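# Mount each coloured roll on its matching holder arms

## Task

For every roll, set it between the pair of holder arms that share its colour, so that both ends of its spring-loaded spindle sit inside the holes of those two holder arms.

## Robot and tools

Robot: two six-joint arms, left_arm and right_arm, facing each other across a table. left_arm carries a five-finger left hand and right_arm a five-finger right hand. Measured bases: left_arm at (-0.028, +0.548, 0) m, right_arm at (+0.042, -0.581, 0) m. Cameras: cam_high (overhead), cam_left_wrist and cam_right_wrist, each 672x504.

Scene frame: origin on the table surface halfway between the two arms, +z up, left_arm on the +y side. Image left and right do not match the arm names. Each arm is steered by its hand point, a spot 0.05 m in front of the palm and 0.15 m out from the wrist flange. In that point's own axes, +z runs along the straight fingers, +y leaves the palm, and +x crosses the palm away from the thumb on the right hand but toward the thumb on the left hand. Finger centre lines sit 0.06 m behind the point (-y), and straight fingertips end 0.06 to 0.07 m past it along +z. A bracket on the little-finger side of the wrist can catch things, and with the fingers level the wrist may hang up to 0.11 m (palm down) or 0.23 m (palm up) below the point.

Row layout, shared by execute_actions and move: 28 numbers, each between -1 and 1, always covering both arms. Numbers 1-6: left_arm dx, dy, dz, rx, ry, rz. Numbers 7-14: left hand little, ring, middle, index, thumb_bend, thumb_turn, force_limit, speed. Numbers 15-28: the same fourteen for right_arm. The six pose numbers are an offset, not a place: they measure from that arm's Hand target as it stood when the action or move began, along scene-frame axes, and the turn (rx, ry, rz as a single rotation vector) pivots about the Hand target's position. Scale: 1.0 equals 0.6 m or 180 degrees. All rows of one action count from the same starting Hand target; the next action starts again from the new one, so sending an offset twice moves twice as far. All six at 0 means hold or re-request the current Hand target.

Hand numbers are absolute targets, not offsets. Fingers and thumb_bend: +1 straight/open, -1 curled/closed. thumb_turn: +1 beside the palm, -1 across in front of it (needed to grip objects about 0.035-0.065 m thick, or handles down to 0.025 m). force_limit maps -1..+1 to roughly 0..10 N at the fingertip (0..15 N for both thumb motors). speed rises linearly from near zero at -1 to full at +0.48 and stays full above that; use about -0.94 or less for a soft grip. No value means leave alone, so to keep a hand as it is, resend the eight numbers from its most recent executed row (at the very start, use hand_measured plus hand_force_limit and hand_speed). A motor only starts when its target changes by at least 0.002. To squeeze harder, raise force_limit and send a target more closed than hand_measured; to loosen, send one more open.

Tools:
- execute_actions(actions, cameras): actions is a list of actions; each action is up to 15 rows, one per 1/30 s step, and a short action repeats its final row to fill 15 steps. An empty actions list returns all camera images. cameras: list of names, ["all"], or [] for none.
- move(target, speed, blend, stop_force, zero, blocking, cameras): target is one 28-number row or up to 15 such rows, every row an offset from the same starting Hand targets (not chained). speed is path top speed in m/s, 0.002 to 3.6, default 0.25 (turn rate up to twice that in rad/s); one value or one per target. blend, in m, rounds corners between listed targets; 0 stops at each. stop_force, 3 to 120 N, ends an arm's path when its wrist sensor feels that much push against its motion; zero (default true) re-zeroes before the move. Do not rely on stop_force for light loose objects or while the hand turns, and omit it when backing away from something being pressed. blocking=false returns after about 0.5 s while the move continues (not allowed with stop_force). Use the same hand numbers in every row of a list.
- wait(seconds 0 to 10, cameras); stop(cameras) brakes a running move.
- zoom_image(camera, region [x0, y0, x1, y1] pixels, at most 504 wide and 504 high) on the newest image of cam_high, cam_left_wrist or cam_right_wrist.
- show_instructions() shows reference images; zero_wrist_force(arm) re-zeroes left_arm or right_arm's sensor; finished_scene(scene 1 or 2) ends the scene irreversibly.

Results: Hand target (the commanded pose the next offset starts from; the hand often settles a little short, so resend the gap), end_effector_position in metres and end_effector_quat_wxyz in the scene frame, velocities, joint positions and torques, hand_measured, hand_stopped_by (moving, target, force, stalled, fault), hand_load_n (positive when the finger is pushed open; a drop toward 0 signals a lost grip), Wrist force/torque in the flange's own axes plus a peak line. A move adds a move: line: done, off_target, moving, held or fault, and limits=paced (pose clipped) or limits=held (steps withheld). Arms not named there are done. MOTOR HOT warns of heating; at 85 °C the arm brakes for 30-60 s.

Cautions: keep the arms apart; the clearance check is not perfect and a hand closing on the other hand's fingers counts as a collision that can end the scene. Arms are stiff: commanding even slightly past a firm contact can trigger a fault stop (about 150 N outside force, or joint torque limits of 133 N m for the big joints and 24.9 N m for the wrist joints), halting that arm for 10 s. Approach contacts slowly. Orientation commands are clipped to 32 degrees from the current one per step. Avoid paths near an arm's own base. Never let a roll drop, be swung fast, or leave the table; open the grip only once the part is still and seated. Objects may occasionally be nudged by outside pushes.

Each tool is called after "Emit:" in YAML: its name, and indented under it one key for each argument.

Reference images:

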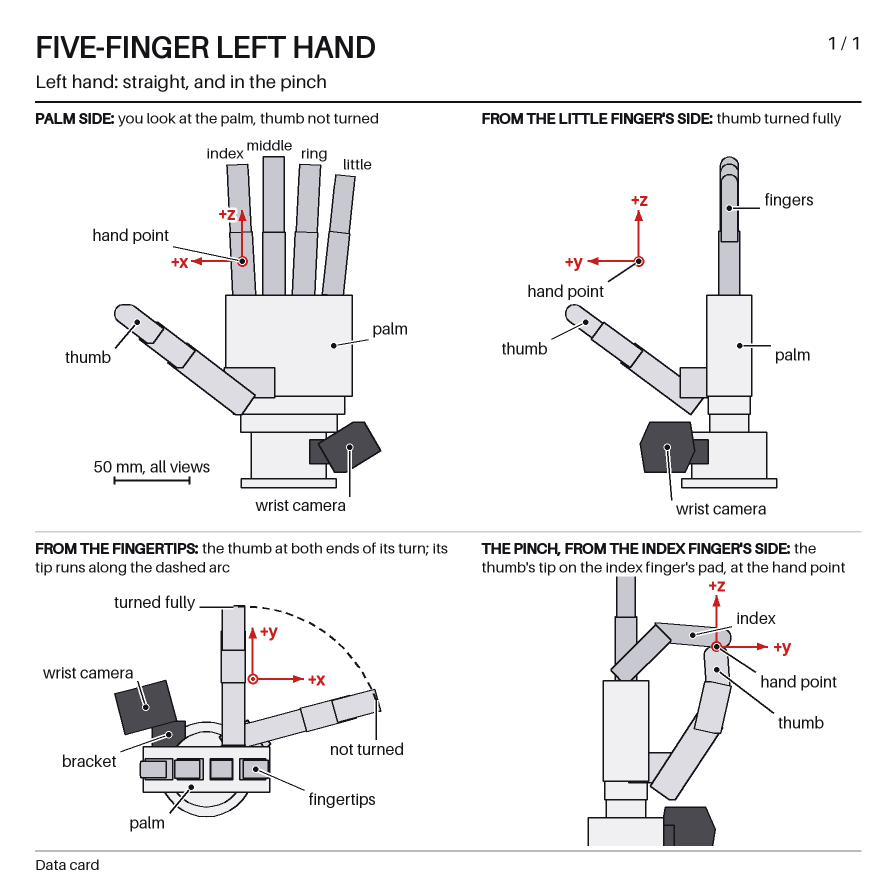

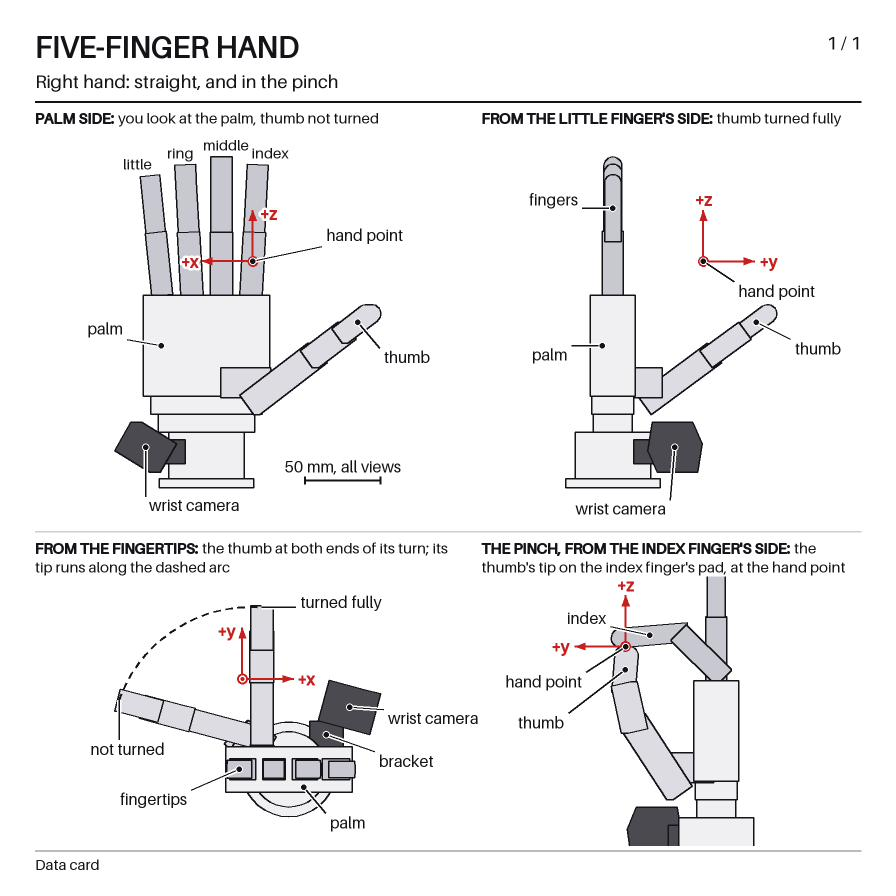

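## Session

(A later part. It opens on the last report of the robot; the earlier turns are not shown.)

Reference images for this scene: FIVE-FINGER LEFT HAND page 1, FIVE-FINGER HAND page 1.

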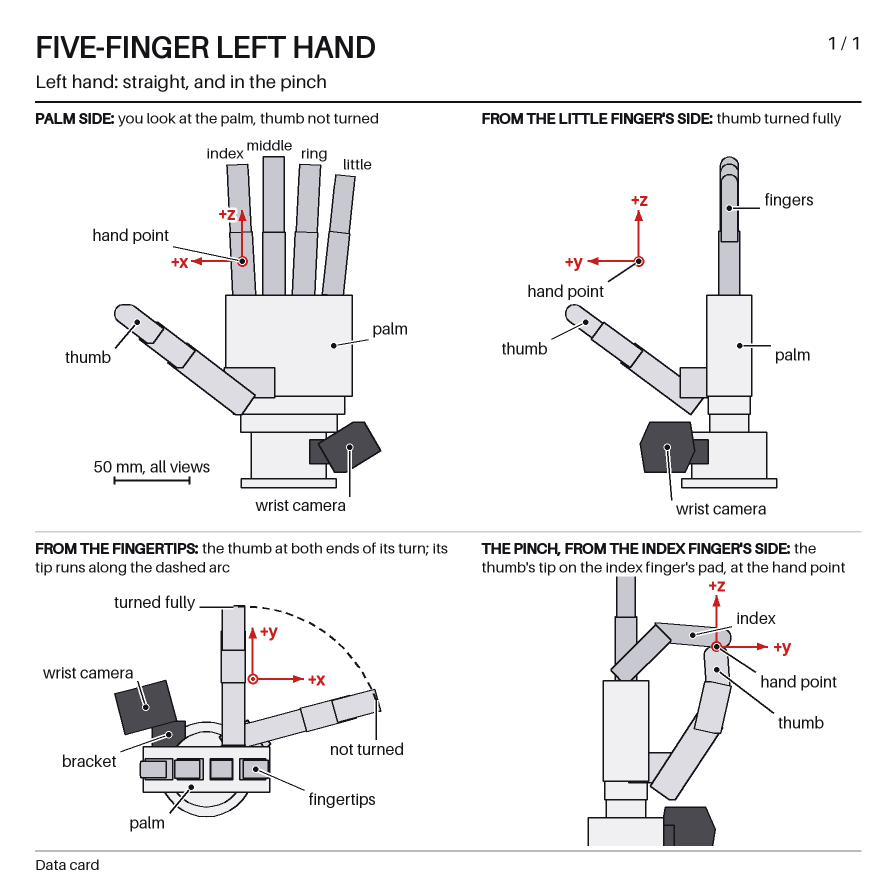

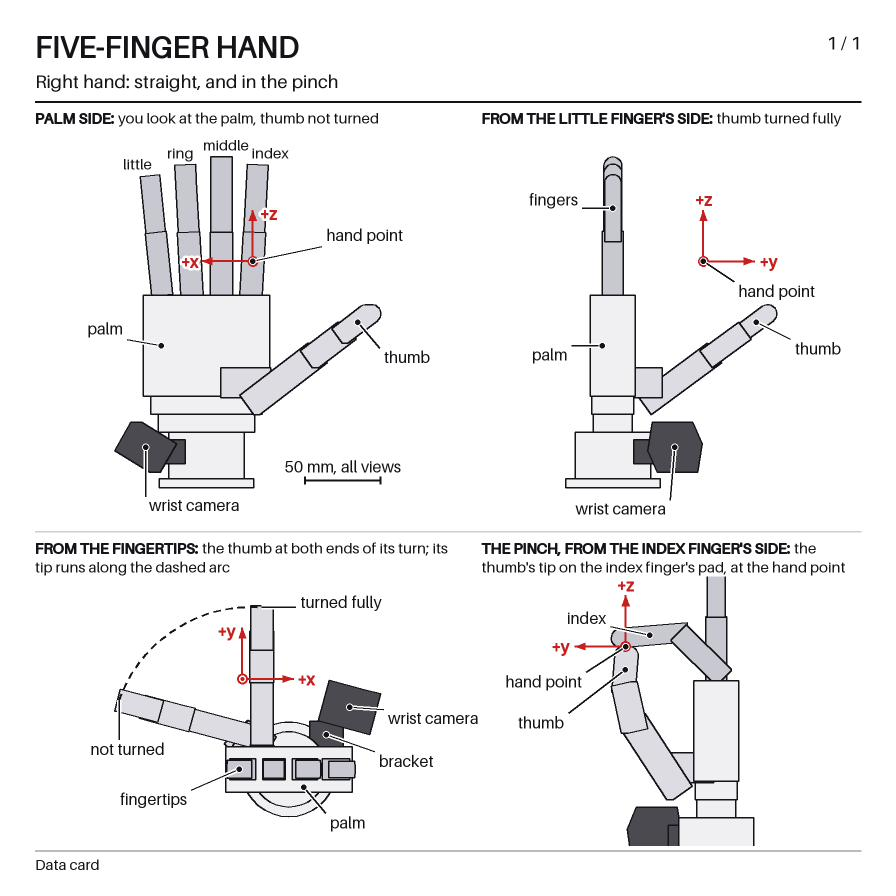

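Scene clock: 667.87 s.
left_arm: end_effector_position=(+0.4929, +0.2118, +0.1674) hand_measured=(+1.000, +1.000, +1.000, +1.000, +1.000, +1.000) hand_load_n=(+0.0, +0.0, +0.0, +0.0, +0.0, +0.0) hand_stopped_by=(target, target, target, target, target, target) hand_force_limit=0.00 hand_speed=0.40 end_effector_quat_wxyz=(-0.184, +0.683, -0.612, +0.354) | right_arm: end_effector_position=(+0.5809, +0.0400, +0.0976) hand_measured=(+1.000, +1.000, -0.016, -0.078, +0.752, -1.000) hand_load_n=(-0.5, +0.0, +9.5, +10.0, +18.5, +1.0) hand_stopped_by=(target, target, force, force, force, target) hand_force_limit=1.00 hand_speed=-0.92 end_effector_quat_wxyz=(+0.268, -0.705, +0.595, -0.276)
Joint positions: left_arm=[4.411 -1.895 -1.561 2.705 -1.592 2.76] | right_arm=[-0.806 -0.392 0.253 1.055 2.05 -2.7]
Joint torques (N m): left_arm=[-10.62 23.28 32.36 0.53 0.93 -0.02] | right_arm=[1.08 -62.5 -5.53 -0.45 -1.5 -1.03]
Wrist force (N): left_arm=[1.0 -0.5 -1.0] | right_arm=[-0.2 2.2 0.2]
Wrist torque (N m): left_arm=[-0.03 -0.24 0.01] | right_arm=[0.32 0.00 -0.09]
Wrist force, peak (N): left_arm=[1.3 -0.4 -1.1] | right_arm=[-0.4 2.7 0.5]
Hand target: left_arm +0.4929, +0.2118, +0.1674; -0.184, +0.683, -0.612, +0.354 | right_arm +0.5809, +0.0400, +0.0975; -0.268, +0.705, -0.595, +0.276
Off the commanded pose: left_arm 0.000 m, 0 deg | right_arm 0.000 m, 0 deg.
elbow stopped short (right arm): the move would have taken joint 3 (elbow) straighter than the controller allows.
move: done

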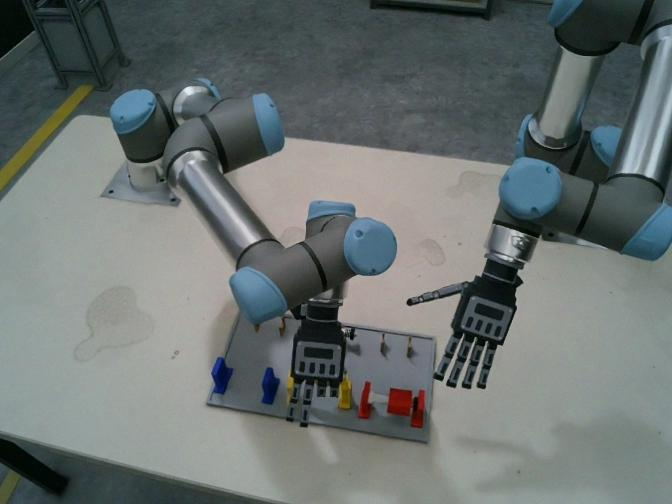

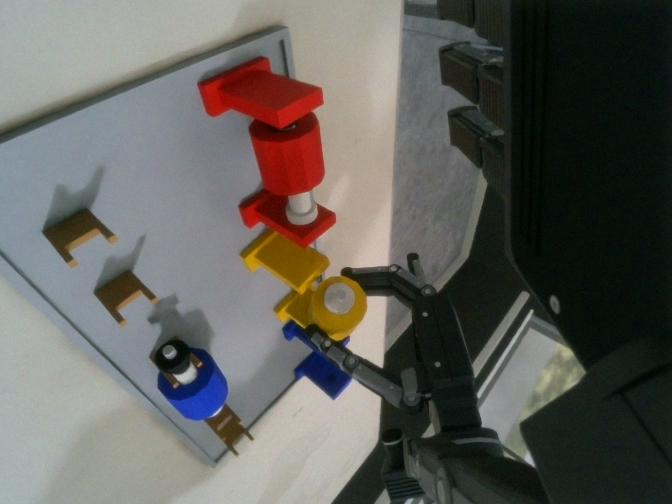

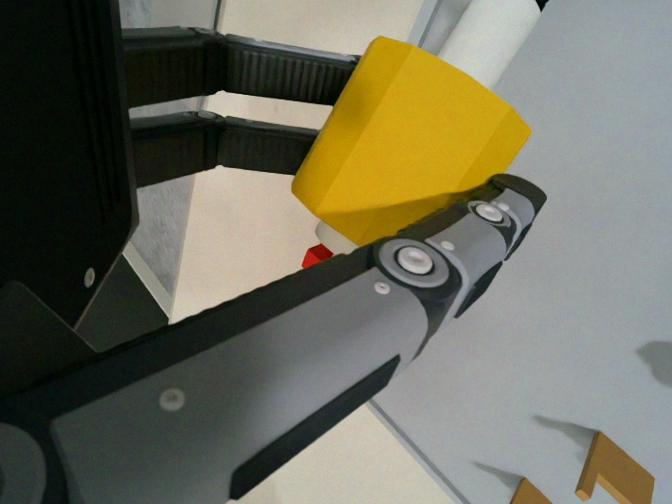

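Emit:
move:
  target: [0,0,0,0,0,0,1,1,1,1,1,1,0,0.4,0.0055,-0.0397,-0.0167,0,0,0,1,1,-0.65,-0.65,-0.3,-1,1.0,-0.92]
  speed: 0.02
  stop_force: 3
  cameras: ["all"]

Emit:
zoom_image:
  camera: "cam_right_wrist"
  region: [420, 0, 620, 150]

Emit:
zoom_image:
  camera: "cam_left_wrist"
  region: [240, 210, 440, 360]

Scene clock: 670.57 s.
left_arm: end_effector_position=(+0.4929, +0.2118, +0.1674) hand_measured=(+1.000, +1.000, +1.000, +1.000, +1.000, +1.000) hand_load_n=(+0.0, +0.0, +0.0, +0.0, +0.0, -0.5) hand_stopped_by=(target, target, target, target, target, target) hand_force_limit=0.00 hand_speed=0.40 end_effector_quat_wxyz=(-0.184, +0.683, -0.612, +0.354) | right_arm: end_effector_position=(+0.5842, +0.0162, +0.0875) hand_measured=(+1.000, +1.000, -0.016, -0.078, +0.752, -1.000) hand_load_n=(-0.5, +0.0, +9.0, +10.0, +18.5, +1.0) hand_stopped_by=(target, target, force, force, force, target) hand_force_limit=1.00 hand_speed=-0.92 end_effector_quat_wxyz=(+0.268, -0.705, +0.595, -0.276)
Joint positions: left_arm=[4.411 -1.895 -1.561 2.705 -1.592 2.76] | right_arm=[-0.834 -0.512 0.514 0.902 2.033 -2.725]
Joint torques (N m): left_arm=[-10.62 23.75 31.81 0.57 1.01 0.18] | right_arm=[-9.38 -61.6 -6.5 -0.58 -1.78 -1.74]
Wrist force (N): left_arm=[1.1 -0.5 -0.9] | right_arm=[-0.3 1.9 0.4]
Wrist torque (N m): left_arm=[-0.04 -0.26 0.02] | right_arm=[0.24 -0.02 0.10]
Wrist force, peak (N): left_arm=[1.2 -0.4 -1.0] | right_arm=[-0.3 2.5 0.4]
Hand target: left_arm +0.4929, +0.2118, +0.1674; -0.184, +0.683, -0.612, +0.354 | right_arm +0.5842, +0.0162, +0.0875; -0.268, +0.705, -0.595, +0.276
Off the commanded pose: left_arm 0.000 m, 0 deg | right_arm 0.000 m, 0 deg.
move: done

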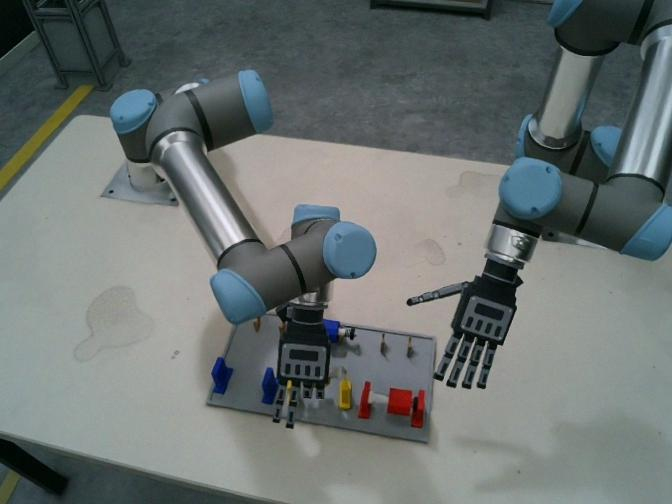

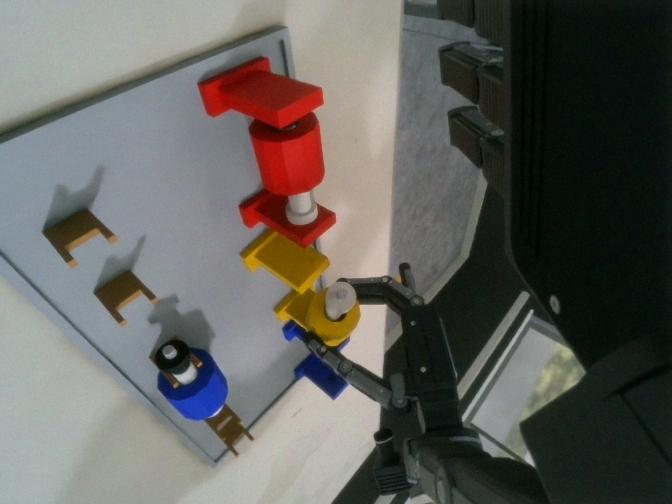

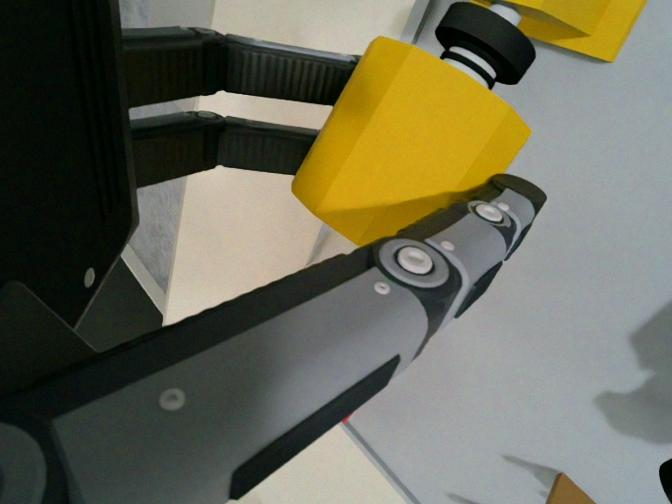

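Scaled by 2.520 from the camera's 672x504 image, which has a finer 960x720 frame.

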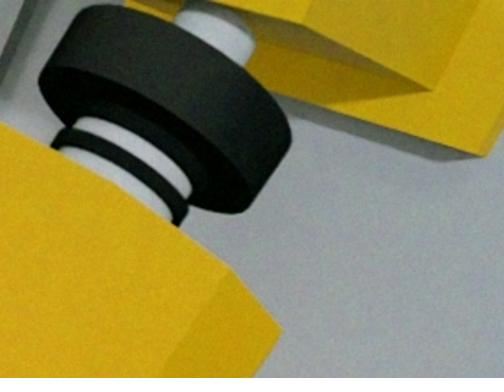

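Scaled by 2.520 from the camera's 672x504 image, which has a finer 960x720 frame.

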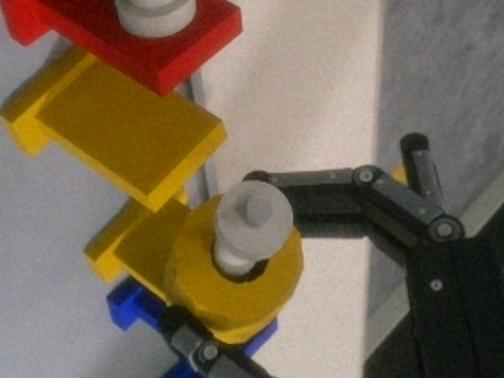

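Emit:
move:
  target: [0,0,0,0,0,0,1,1,1,1,1,1,0,0.4,0.0002,-0.0017,-0.005,0,0,0,1,1,-0.65,-0.65,-0.3,-1,1.0,-0.92]
  speed: 0.01
  stop_force: 3
  cameras: ["cam_right_wrist"]

Emit:
zoom_image:
  camera: "cam_right_wrist"
  region: [420, 0, 620, 150]

Emit:
move:
  target: [0,0,0,0,0,0,1,1,1,1,1,1,0,0.4,0.0002,-0.0017,-0.005,0,0,0,1,1,-0.65,-0.65,-0.3,-1,1.0,-0.92]
  speed: 0.01
  stop_force: 3
  cameras: ["cam_right_wrist"]

Emit:
zoom_image:
  camera: "cam_right_wrist"
  region: [420, 0, 620, 150]

Scene clock: 673.27 s.
left_arm: end_effector_position=(+0.4929, +0.2118, +0.1674) hand_measured=(+1.000, +1.000, +1.000, +1.000, +1.000, +1.000) hand_load_n=(+0.0, +0.0, +0.0, +0.0, +0.0, -0.5) hand_stopped_by=(target, target, target, target, target, target) hand_force_limit=0.00 hand_speed=0.40 end_effector_quat_wxyz=(-0.184, +0.683, -0.612, +0.354) | right_arm: end_effector_position=(+0.5844, +0.0152, +0.0845) hand_measured=(+1.000, +1.000, -0.016, -0.078, +0.752, -1.000) hand_load_n=(+0.0, +0.0, +9.0, +10.0, +18.5, +1.0) hand_stopped_by=(target, target, force, force, force, target) hand_force_limit=1.00 hand_speed=-0.92 end_effector_quat_wxyz=(+0.268, -0.705, +0.595, -0.276)
Joint positions: left_arm=[4.411 -1.895 -1.561 2.705 -1.592 2.76] | right_arm=[-0.835 -0.516 0.529 0.891 2.032 -2.726]
Joint torques (N m): left_arm=[-9.71 22.89 32.01 0.51 0.73 0.02] | right_arm=[-9.39 -62.46 -7.63 -0.64 -1.62 -1.56]
Wrist force (N): left_arm=[1.0 -0.4 -0.9] | right_arm=[-0.2 2.1 0.0]
Wrist torque (N m): left_arm=[-0.02 -0.24 0.01] | right_arm=[0.30 -0.01 0.10]
Wrist force, peak (N): left_arm=[1.1 -0.5 -1.2] | right_arm=[-0.4 2.5 0.1]
Hand target: left_arm +0.4929, +0.2118, +0.1674; -0.184, +0.683, -0.612, +0.354 | right_arm +0.5844, +0.0152, +0.0845; -0.268, +0.705, -0.595, +0.276
Off the commanded pose: left_arm 0.000 m, 0 deg | right_arm 0.000 m, 0 deg.
move: done
Images, in order (width x height): cam_right_wrist 672x504.

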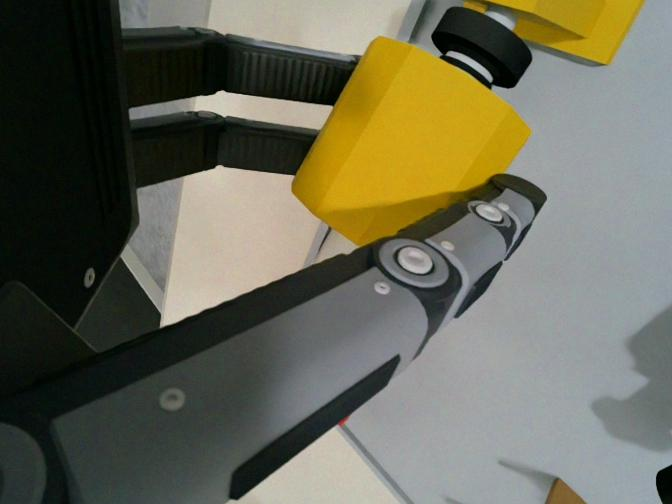

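Scaled by 2.520 from the camera's 672x504 image, which has a finer 960x720 frame.

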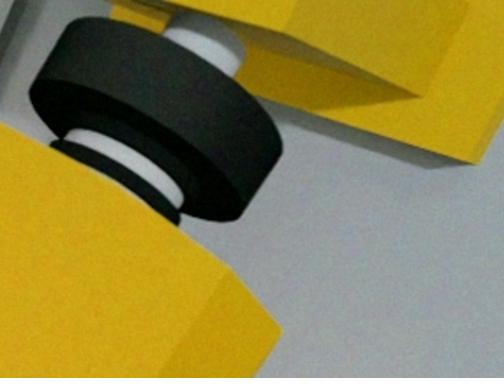

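Scene clock: 674.57 s.
left_arm: end_effector_position=(+0.4929, +0.2118, +0.1674) hand_measured=(+1.000, +1.000, +1.000, +1.000, +1.000, +1.000) hand_load_n=(+0.0, +0.0, +0.0, +0.0, +0.0, -0.5) hand_stopped_by=(target, target, target, target, target, target) hand_force_limit=0.00 hand_speed=0.40 end_effector_quat_wxyz=(-0.184, +0.683, -0.612, +0.354) | right_arm: end_effector_position=(+0.5845, +0.0141, +0.0815) hand_measured=(+1.000, +1.000, -0.016, -0.078, +0.752, -1.000) hand_load_n=(+0.0, +0.0, +9.0, +10.0, +18.5, +1.0) hand_stopped_by=(target, target, force, force, force, target) hand_force_limit=1.00 hand_speed=-0.92 end_effector_quat_wxyz=(+0.268, -0.705, +0.595, -0.276)
Joint positions: left_arm=[4.411 -1.895 -1.561 2.705 -1.592 2.76] | right_arm=[-0.837 -0.519 0.543 0.88 2.031 -2.728]
Joint torques (N m): left_arm=[-10.69 22.69 31.6 0.49 0.91 0.19] | right_arm=[-9.61 -61.62 -6.51 -0.5 -1.55 -1.64]
Wrist force (N): left_arm=[1.0 -0.5 -0.7] | right_arm=[-0.7 1.8 0.0]
Wrist torque (N m): left_arm=[-0.05 -0.23 0.02] | right_arm=[0.26 0.07 0.06]
Wrist force, peak (N): left_arm=[1.2 -0.5 -1.0] | right_arm=[-0.4 2.2 0.3]
Hand target: left_arm +0.4929, +0.2118, +0.1674; -0.184, +0.683, -0.612, +0.354 | right_arm +0.5845, +0.0141, +0.0815; -0.268, +0.705, -0.595, +0.276
Off the commanded pose: left_arm 0.000 m, 0 deg | right_arm 0.000 m, 0 deg.
move: done
Images, in order (width x height): cam_right_wrist 672x504.

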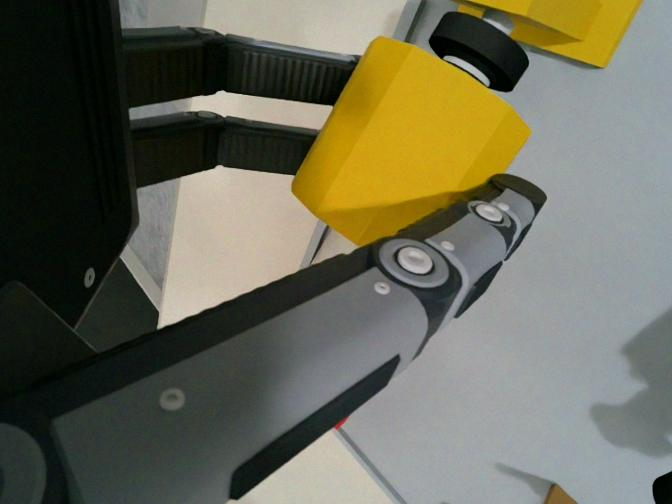

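Scaled by 2.520 from the camera's 672x504 image, which has a finer 960x720 frame.

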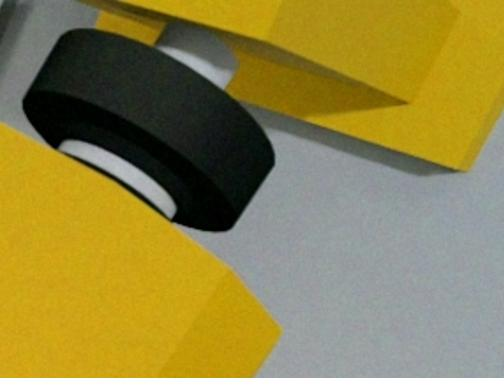

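Emit:
wait:
  seconds: 0.1
  cameras: ["cam_high", "cam_right_wrist"]

Emit:
zoom_image:
  camera: "cam_right_wrist"
  region: [420, 0, 620, 150]

Scene clock: 676.47 s.
left_arm: end_effector_position=(+0.4929, +0.2118, +0.1674) hand_measured=(+1.000, +1.000, +1.000, +1.000, +1.000, +1.000) hand_load_n=(+0.0, +0.0, +0.0, +0.0, -0.5, +0.0) hand_stopped_by=(target, target, target, target, target, target) hand_force_limit=0.00 hand_speed=0.40 end_effector_quat_wxyz=(-0.184, +0.683, -0.612, +0.354) | right_arm: end_effector_position=(+0.5845, +0.0141, +0.0815) hand_measured=(+1.000, +1.000, -0.016, -0.078, +0.752, -1.000) hand_load_n=(+0.0, +0.0, +9.0, +10.0, +18.5, +1.0) hand_stopped_by=(target, target, force, force, force, target) hand_force_limit=1.00 hand_speed=-0.92 end_effector_quat_wxyz=(+0.268, -0.705, +0.595, -0.276)
Joint positions: left_arm=[4.411 -1.895 -1.561 2.705 -1.592 2.76] | right_arm=[-0.837 -0.519 0.543 0.88 2.031 -2.728]
Joint torques (N m): left_arm=[-9.89 22.86 32.76 0.42 0.9 0.3] | right_arm=[-9.09 -61.9 -7.19 -0.69 -1.52 -1.57]
Wrist force (N): left_arm=[0.9 -0.4 -0.7] | right_arm=[-0.6 1.9 0.1]
Wrist torque (N m): left_arm=[-0.04 -0.22 0.01] | right_arm=[0.26 0.06 0.07]
Wrist force, peak (N): left_arm=[1.2 -0.4 -1.0] | right_arm=[-0.2 2.3 0.2]
Hand target: left_arm +0.4929, +0.2118, +0.1674; -0.184, +0.683, -0.612, +0.354 | right_arm +0.5845, +0.0141, +0.0815; -0.268, +0.705, -0.595, +0.276
Off the commanded pose: left_arm 0.000 m, 0 deg | right_arm 0.000 m, 0 deg.
wait: 0.10 s; at rest from the start
Images, in order (width x height): cam_high 672x504, cam_right_wrist 672x504.

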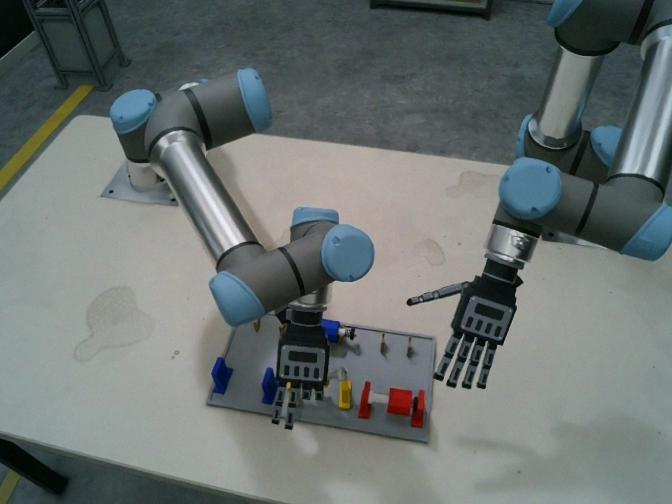

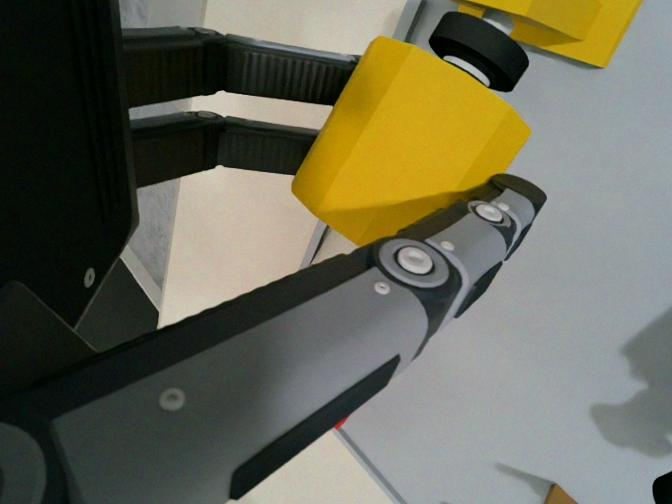

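Scaled by 2.520 from the camera's 672x504 image, which has a finer 960x720 frame.

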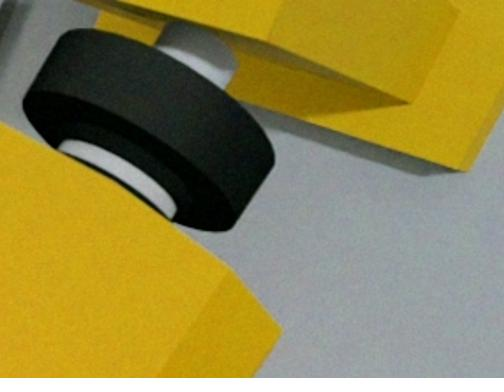

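Emit:
zoom_image:
  camera: "cam_right_wrist"
  region: [425, 5, 545, 95]

Emit:
zoom_image:
  camera: "cam_high"
  region: [255, 340, 345, 430]

Scaled by 4.200 from the camera's 672x504 image, which has a finer 960x720 frame.

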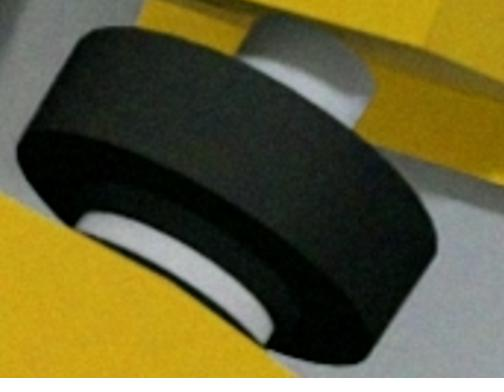

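Scaled by 5.600 from the camera's 672x504 image, which has a finer 960x720 frame.

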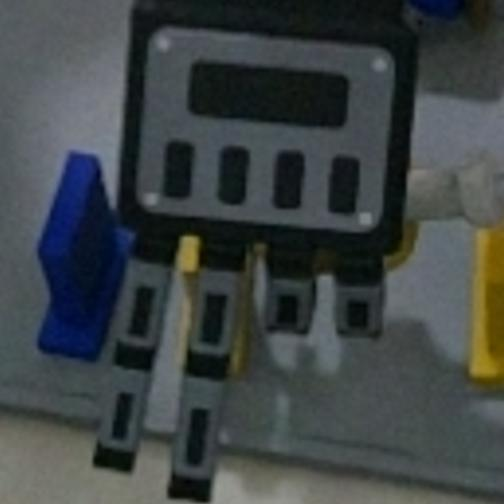

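Emit:
wait:
  seconds: 0.05
  cameras: ["cam_left_wrist"]

Emit:
zoom_image:
  camera: "cam_left_wrist"
  region: [220, 200, 420, 350]

Scene clock: 681.10 s.
left_arm: end_effector_position=(+0.4929, +0.2118, +0.1674) hand_measured=(+1.000, +1.000, +1.000, +1.000, +1.000, +1.000) hand_load_n=(+0.0, +0.0, +0.0, +0.0, +0.0, -0.5) hand_stopped_by=(target, target, target, target, target, target) hand_force_limit=0.00 hand_speed=0.40 end_effector_quat_wxyz=(-0.184, +0.683, -0.612, +0.354) | right_arm: end_effector_position=(+0.5845, +0.0141, +0.0815) hand_measured=(+1.000, +1.000, -0.016, -0.078, +0.752, -1.000) hand_load_n=(+0.0, +0.0, +9.0, +10.0, +18.5, +1.0) hand_stopped_by=(target, target, force, force, force, target) hand_force_limit=1.00 hand_speed=-0.92 end_effector_quat_wxyz=(+0.268, -0.705, +0.595, -0.276)
Joint positions: left_arm=[4.411 -1.895 -1.561 2.705 -1.592 2.76] | right_arm=[-0.837 -0.519 0.543 0.88 2.031 -2.728]
Joint torques (N m): left_arm=[-10.53 23.22 32.2 0.62 0.98 0.52] | right_arm=[-10.19 -60.96 -7.49 -0.45 -1.41 -1.5]
Wrist force (N): left_arm=[1.1 -0.4 -0.8] | right_arm=[-0.4 1.8 0.3]
Wrist torque (N m): left_arm=[-0.04 -0.26 0.02] | right_arm=[0.24 0.03 0.07]
Wrist force, peak (N): left_arm=[1.2 -0.4 -1.1] | right_arm=[-0.5 2.2 0.4]
Hand target: left_arm +0.4929, +0.2118, +0.1674; -0.184, +0.683, -0.612, +0.354 | right_arm +0.5845, +0.0141, +0.0815; -0.268, +0.705, -0.595, +0.276
Off the commanded pose: left_arm 0.000 m, 0 deg | right_arm 0.000 m, 0 deg.
wait: 0.07 s; at rest from the start
Images, in order (width x height): cam_left_wrist 672x504.

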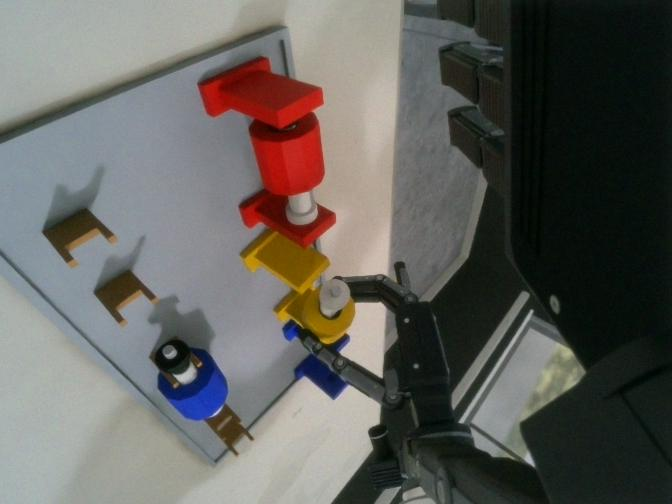

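Scaled by 2.520 from the camera's 672x504 image, which has a finer 960x720 frame.

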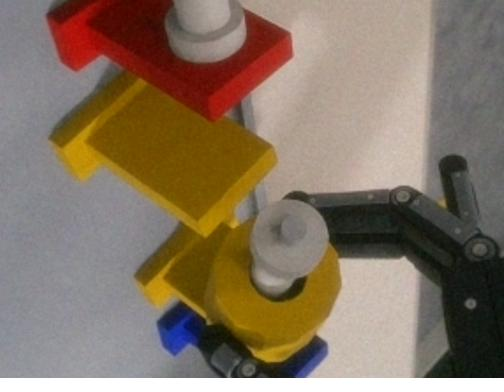

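Emit:
move:
  target: [0,0,0,0,0,0,1,1,1,1,1,1,0,0.4,0.002,0,-0.0025,0,0,0,1,1,-0.65,-0.65,-0.3,-1,1.0,-0.92]
  speed: 0.02
  cameras: ["cam_right_wrist"]

Emit:
zoom_image:
  camera: "cam_right_wrist"
  region: [425, 5, 545, 95]

Scene clock: 683.03 s.
left_arm: end_effector_position=(+0.4929, +0.2118, +0.1674) hand_measured=(+1.000, +1.000, +1.000, +1.000, +1.000, +1.000) hand_load_n=(+0.0, +0.0, +0.0, +0.0, +0.0, -0.5) hand_stopped_by=(target, target, target, target, target, target) hand_force_limit=0.00 hand_speed=0.40 end_effector_quat_wxyz=(-0.184, +0.683, -0.612, +0.354) | right_arm: end_effector_position=(+0.5856, +0.0141, +0.0801) hand_measured=(+1.000, +1.000, -0.016, -0.078, +0.752, -1.000) hand_load_n=(+0.0, +0.0, +9.0, +10.0, +18.5, +1.0) hand_stopped_by=(target, target, force, force, force, target) hand_force_limit=1.00 hand_speed=-0.92 end_effector_quat_wxyz=(+0.268, -0.705, +0.595, -0.276)
Joint positions: left_arm=[4.411 -1.895 -1.561 2.705 -1.592 2.76] | right_arm=[-0.838 -0.516 0.54 0.879 2.031 -2.729]
Joint torques (N m): left_arm=[-10.91 23.92 32.11 0.66 0.86 0.62] | right_arm=[-10.03 -45.89 -34.67 -0.37 -1.44 -1.48]
Wrist force (N): left_arm=[0.9 -0.4 -0.8] | right_arm=[-0.3 1.7 0.0]
Wrist torque (N m): left_arm=[-0.02 -0.23 0.00] | right_arm=[0.23 0.00 0.08]
Wrist force, peak (N): left_arm=[1.2 -0.6 -1.0] | right_arm=[-0.4 2.2 0.0]
Hand target: left_arm +0.4929, +0.2118, +0.1674; -0.184, +0.683, -0.612, +0.354 | right_arm +0.5857, +0.0141, +0.0800; -0.268, +0.705, -0.595, +0.276
Off the commanded pose: left_arm 0.000 m, 0 deg | right_arm 0.000 m, 0 deg.
move: done
Images, in order (width x height): cam_right_wrist 672x504.

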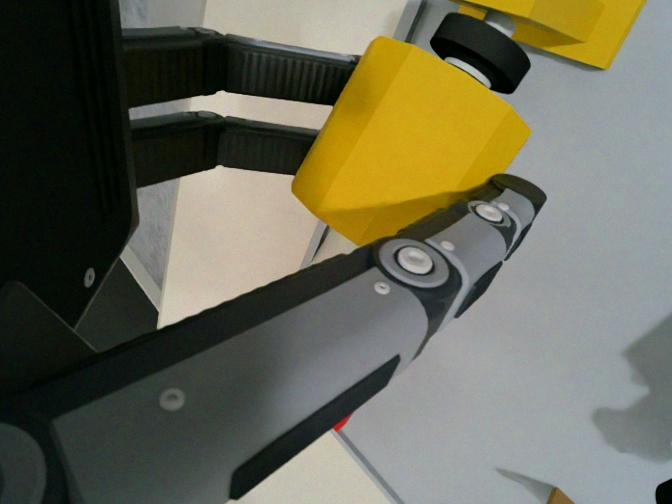

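Scaled by 4.200 from the camera's 672x504 image, which has a finer 960x720 frame.

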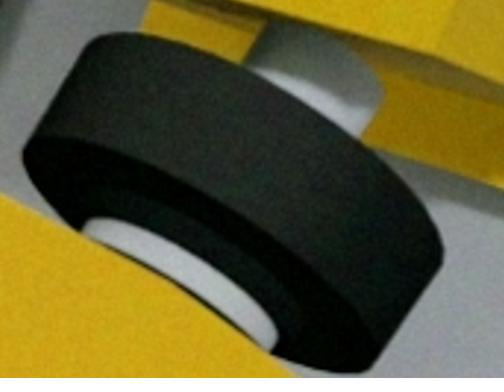

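Emit:
move:
  target: [0,0,0,0,0,0,1,1,1,1,1,1,0,0.4,0.0020,-0.0007,-0.0033,0,0,0,1,1,-0.65,-0.65,-0.3,-1,1.0,-0.92]
  speed: 0.02
  cameras: ["cam_right_wrist"]

Emit:
zoom_image:
  camera: "cam_right_wrist"
  region: [425, 5, 545, 95]

Scene clock: 683.90 s.
left_arm: end_effector_position=(+0.4929, +0.2118, +0.1674) hand_measured=(+1.000, +1.000, +1.000, +1.000, +1.000, +1.000) hand_load_n=(+0.0, +0.0, +0.0, +0.0, +0.0, -0.5) hand_stopped_by=(target, target, target, target, target, target) hand_force_limit=0.00 hand_speed=0.40 end_effector_quat_wxyz=(-0.184, +0.683, -0.612, +0.354) | right_arm: end_effector_position=(+0.5868, +0.0137, +0.0781) hand_measured=(+1.000, +1.000, -0.016, -0.078, +0.752, -1.000) hand_load_n=(+0.0, +0.0, +8.5, +10.0, +18.5, +1.5) hand_stopped_by=(target, target, force, force, force, target) hand_force_limit=1.00 hand_speed=-0.92 end_effector_quat_wxyz=(+0.268, -0.705, +0.595, -0.276)
Joint positions: left_arm=[4.411 -1.895 -1.561 2.705 -1.592 2.76] | right_arm=[-0.839 -0.514 0.542 0.875 2.03 -2.73]
Joint torques (N m): left_arm=[-10.63 22.58 31.83 0.52 0.91 0.51] | right_arm=[-9.82 -46.44 -6.97 -0.45 -1.62 -2.02]
Wrist force (N): left_arm=[1.0 -0.3 -0.8] | right_arm=[-0.4 2.0 0.1]
Wrist torque (N m): left_arm=[-0.02 -0.24 0.01] | right_arm=[0.29 0.02 0.08]
Wrist force, peak (N): left_arm=[1.2 -0.5 -1.0] | right_arm=[-0.1 2.1 0.3]
Hand target: left_arm +0.4929, +0.2118, +0.1674; -0.184, +0.683, -0.612, +0.354 | right_arm +0.5869, +0.0137, +0.0780; -0.268, +0.705, -0.595, +0.276
Off the commanded pose: left_arm 0.000 m, 0 deg | right_arm 0.000 m, 0 deg.
move: done
Images, in order (width x height): cam_right_wrist 672x504.

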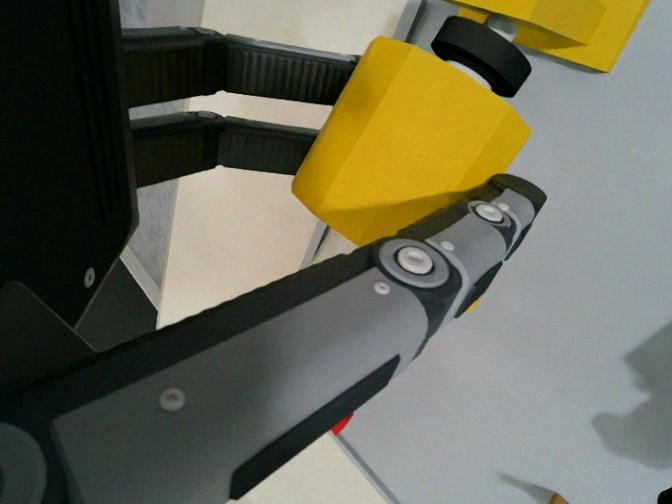

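Scaled by 4.200 from the camera's 672x504 image, which has a finer 960x720 frame.

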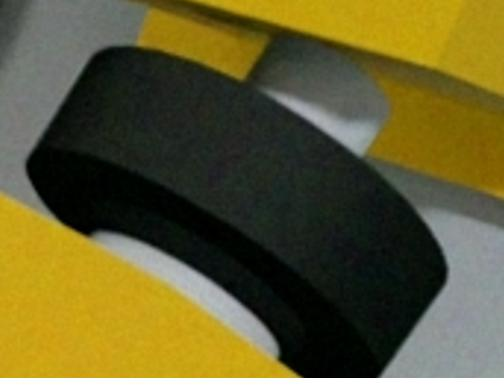

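Emit:
move:
  target: [0,0,0,0,0,0,1,1,1,1,1,1,0,0.4,0.0033,-0.0005,-0.0022,0,0,0,1,1,-0.65,-0.65,-0.3,-1,1.0,-0.92]
  speed: 0.02
  cameras: ["cam_right_wrist"]

Emit:
zoom_image:
  camera: "cam_right_wrist"
  region: [425, 5, 545, 95]

Scene clock: 684.90 s.
left_arm: end_effector_position=(+0.4929, +0.2118, +0.1674) hand_measured=(+1.000, +1.000, +1.000, +1.000, +1.000, +1.000) hand_load_n=(+0.0, +0.0, +0.0, +0.0, -0.5, +0.0) hand_stopped_by=(target, target, target, target, target, target) hand_force_limit=0.00 hand_speed=0.40 end_effector_quat_wxyz=(-0.184, +0.683, -0.612, +0.354) | right_arm: end_effector_position=(+0.5888, +0.0134, +0.0768) hand_measured=(+1.000, +1.000, -0.016, -0.078, +0.752, -1.000) hand_load_n=(+0.0, +0.0, +9.0, +10.0, +18.5, +1.0) hand_stopped_by=(target, target, force, force, force, target) hand_force_limit=1.00 hand_speed=-0.92 end_effector_quat_wxyz=(+0.268, -0.705, +0.595, -0.276)
Joint positions: left_arm=[4.411 -1.895 -1.561 2.705 -1.592 2.76] | right_arm=[-0.842 -0.51 0.537 0.875 2.028 -2.732]
Joint torques (N m): left_arm=[-10.15 23.68 31.98 0.54 0.84 0.45] | right_arm=[-8.6 -45.09 -32.55 -0.13 -1.58 -1.72]
Wrist force (N): left_arm=[1.2 -0.4 -0.6] | right_arm=[-0.5 1.9 -0.1]
Wrist torque (N m): left_arm=[-0.03 -0.25 0.02] | right_arm=[0.27 0.05 0.08]
Wrist force, peak (N): left_arm=[1.2 -0.5 -1.1] | right_arm=[-0.3 2.3 0.2]
Hand target: left_arm +0.4929, +0.2118, +0.1674; -0.184, +0.683, -0.612, +0.354 | right_arm +0.5889, +0.0134, +0.0767; -0.268, +0.705, -0.595, +0.276
Off the commanded pose: left_arm 0.000 m, 0 deg | right_arm 0.000 m, 0 deg.
move: done
Images, in order (width x height): cam_right_wrist 672x504.

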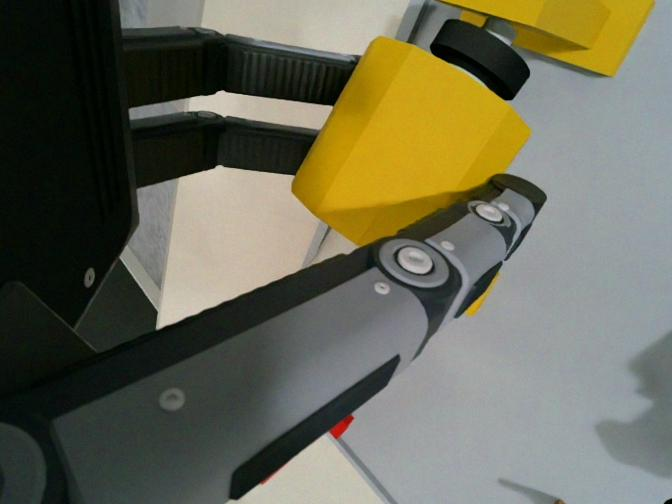

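Scaled by 4.200 from the camera's 672x504 image, which has a finer 960x720 frame.

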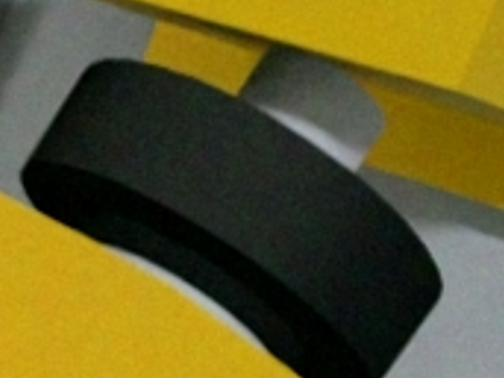

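Emit:
move:
  target: [0,0,0,0,0,0,1,1,1,1,1,1,0,0.4,0.0012,-0.0076,-0.0032,0,0,0,1,1,-0.65,-0.65,-0.3,-1,1.0,-0.92]
  speed: 0.008
  stop_force: 3
  cameras: ["cam_right_wrist"]

Emit:
zoom_image:
  camera: "cam_right_wrist"
  region: [425, 5, 545, 95]

Scene clock: 686.70 s.
left_arm: end_effector_position=(+0.4929, +0.2118, +0.1674) hand_measured=(+1.000, +1.000, +1.000, +1.000, +1.000, +1.000) hand_load_n=(+0.0, +0.0, +0.0, +0.0, +0.0, -0.5) hand_stopped_by=(target, target, target, target, target, target) hand_force_limit=0.00 hand_speed=0.40 end_effector_quat_wxyz=(-0.184, +0.683, -0.612, +0.354) | right_arm: end_effector_position=(+0.5896, +0.0089, +0.0748) hand_measured=(+1.000, +1.000, -0.016, -0.078, +0.752, -1.000) hand_load_n=(+0.0, +0.0, +9.0, +10.0, +18.5, +1.0) hand_stopped_by=(target, target, force, force, force, target) hand_force_limit=1.00 hand_speed=-0.92 end_effector_quat_wxyz=(+0.268, -0.705, +0.595, -0.276)
Joint positions: left_arm=[4.411 -1.895 -1.561 2.705 -1.592 2.76] | right_arm=[-0.847 -0.525 0.57 0.854 2.025 -2.737]
Joint torques (N m): left_arm=[-10.74 23.68 31.89 0.5 0.84 0.66] | right_arm=[-9.64 -62.04 -6.59 -0.51 -1.49 -1.69]
Wrist force (N): left_arm=[1.1 -0.6 -0.9] | right_arm=[-0.7 1.8 -0.1]
Wrist torque (N m): left_arm=[-0.05 -0.25 0.02] | right_arm=[0.25 0.10 0.05]
Wrist force, peak (N): left_arm=[1.1 -0.6 -1.0] | right_arm=[-0.4 2.3 0.2]
Hand target: left_arm +0.4929, +0.2118, +0.1674; -0.184, +0.683, -0.612, +0.354 | right_arm +0.5896, +0.0089, +0.0748; -0.268, +0.705, -0.595, +0.276
Off the commanded pose: left_arm 0.000 m, 0 deg | right_arm 0.000 m, 0 deg.
move: done
Images, in order (width x height): cam_right_wrist 672x504.

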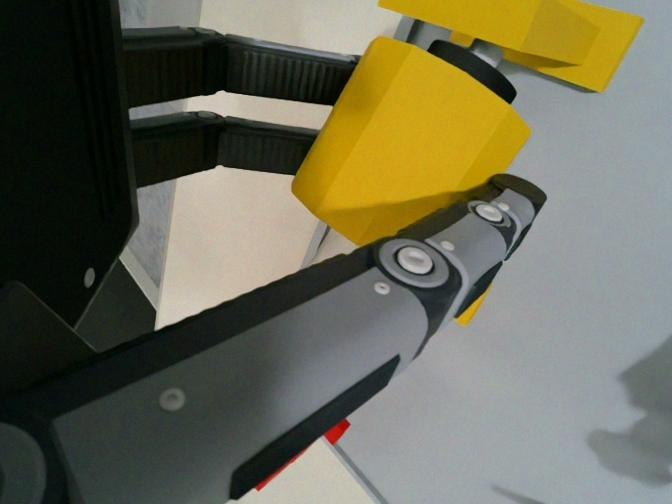

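Scaled by 4.200 from the camera's 672x504 image, which has a finer 960x720 frame.

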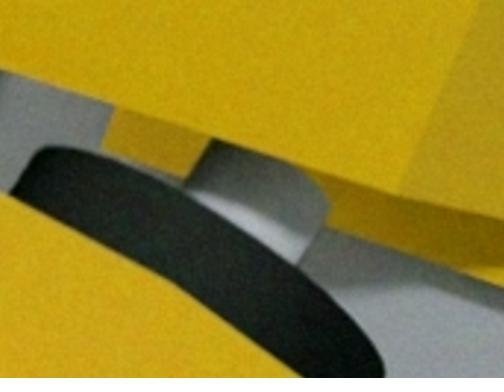

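Emit:
move:
  target: [0,0,0,0,0,0,1,1,1,1,1,1,0,0.4,0.0008,-0.0061,-0.0025,0,0,0,1,1,-0.65,-0.65,-0.3,-1,1.0,-0.92]
  speed: 0.006
  stop_force: 3
  cameras: ["cam_right_wrist"]

Emit:
zoom_image:
  camera: "cam_right_wrist"
  region: [425, 5, 545, 95]

Scene clock: 688.60 s.
left_arm: end_effector_position=(+0.4929, +0.2118, +0.1674) hand_measured=(+1.000, +1.000, +1.000, +1.000, +1.000, +1.000) hand_load_n=(+0.0, +0.0, +0.0, +0.0, -0.5, -0.5) hand_stopped_by=(target, target, target, target, target, target) hand_force_limit=0.00 hand_speed=0.40 end_effector_quat_wxyz=(-0.184, +0.683, -0.612, +0.354) | right_arm: end_effector_position=(+0.5897, +0.0076, +0.0743) hand_measured=(+1.000, +1.000, -0.016, -0.078, +0.752, -1.000) hand_load_n=(+0.0, +0.0, +8.0, +10.0, +19.0, +2.5) hand_stopped_by=(target, target, force, force, force, target) hand_force_limit=1.00 hand_speed=-0.92 end_effector_quat_wxyz=(+0.268, -0.705, +0.595, -0.276)
Joint positions: left_arm=[4.411 -1.895 -1.561 2.705 -1.592 2.76] | right_arm=[-0.849 -0.529 0.579 0.848 2.024 -2.738]
Joint torques (N m): left_arm=[-10.08 23.24 32.1 0.43 0.89 0.74] | right_arm=[10.66 -45.44 -34.2 3.03 3.31 0.83]
Wrist force (N): left_arm=[1.1 -0.3 -0.7] | right_arm=[-3.0 1.9 -0.4]
Wrist torque (N m): left_arm=[-0.01 -0.26 0.02] | right_arm=[0.19 0.07 0.14]
Wrist force, peak (N): left_arm=[1.1 -0.6 -1.0] | right_arm=[-5.3 0.5 -0.5]
Hand target: left_arm +0.4929, +0.2118, +0.1674; -0.184, +0.683, -0.612, +0.354 | right_arm +0.5897, +0.0076, +0.0743; -0.268, +0.705, -0.595, +0.276 (not the last commanded pose)
Off the commanded pose: left_arm 0.000 m, 0 deg | right_arm 0.003 m, 0 deg.
move: contact (right_arm)
Images, in order (width x height): cam_right_wrist 672x504.

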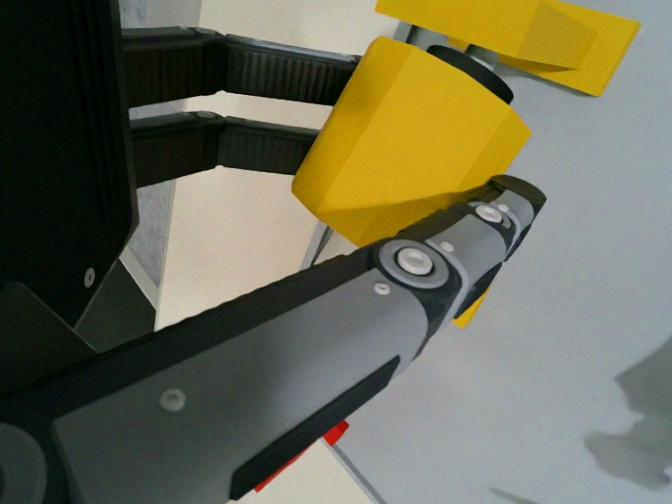

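Scaled by 4.200 from the camera's 672x504 image, which has a finer 960x720 frame.

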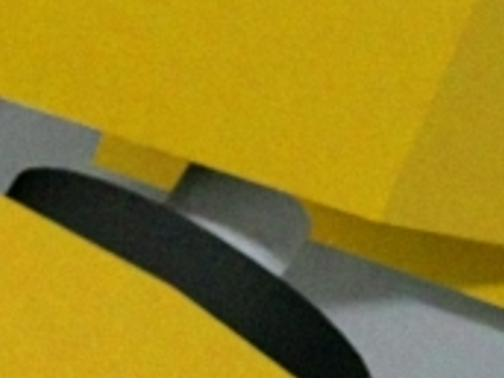

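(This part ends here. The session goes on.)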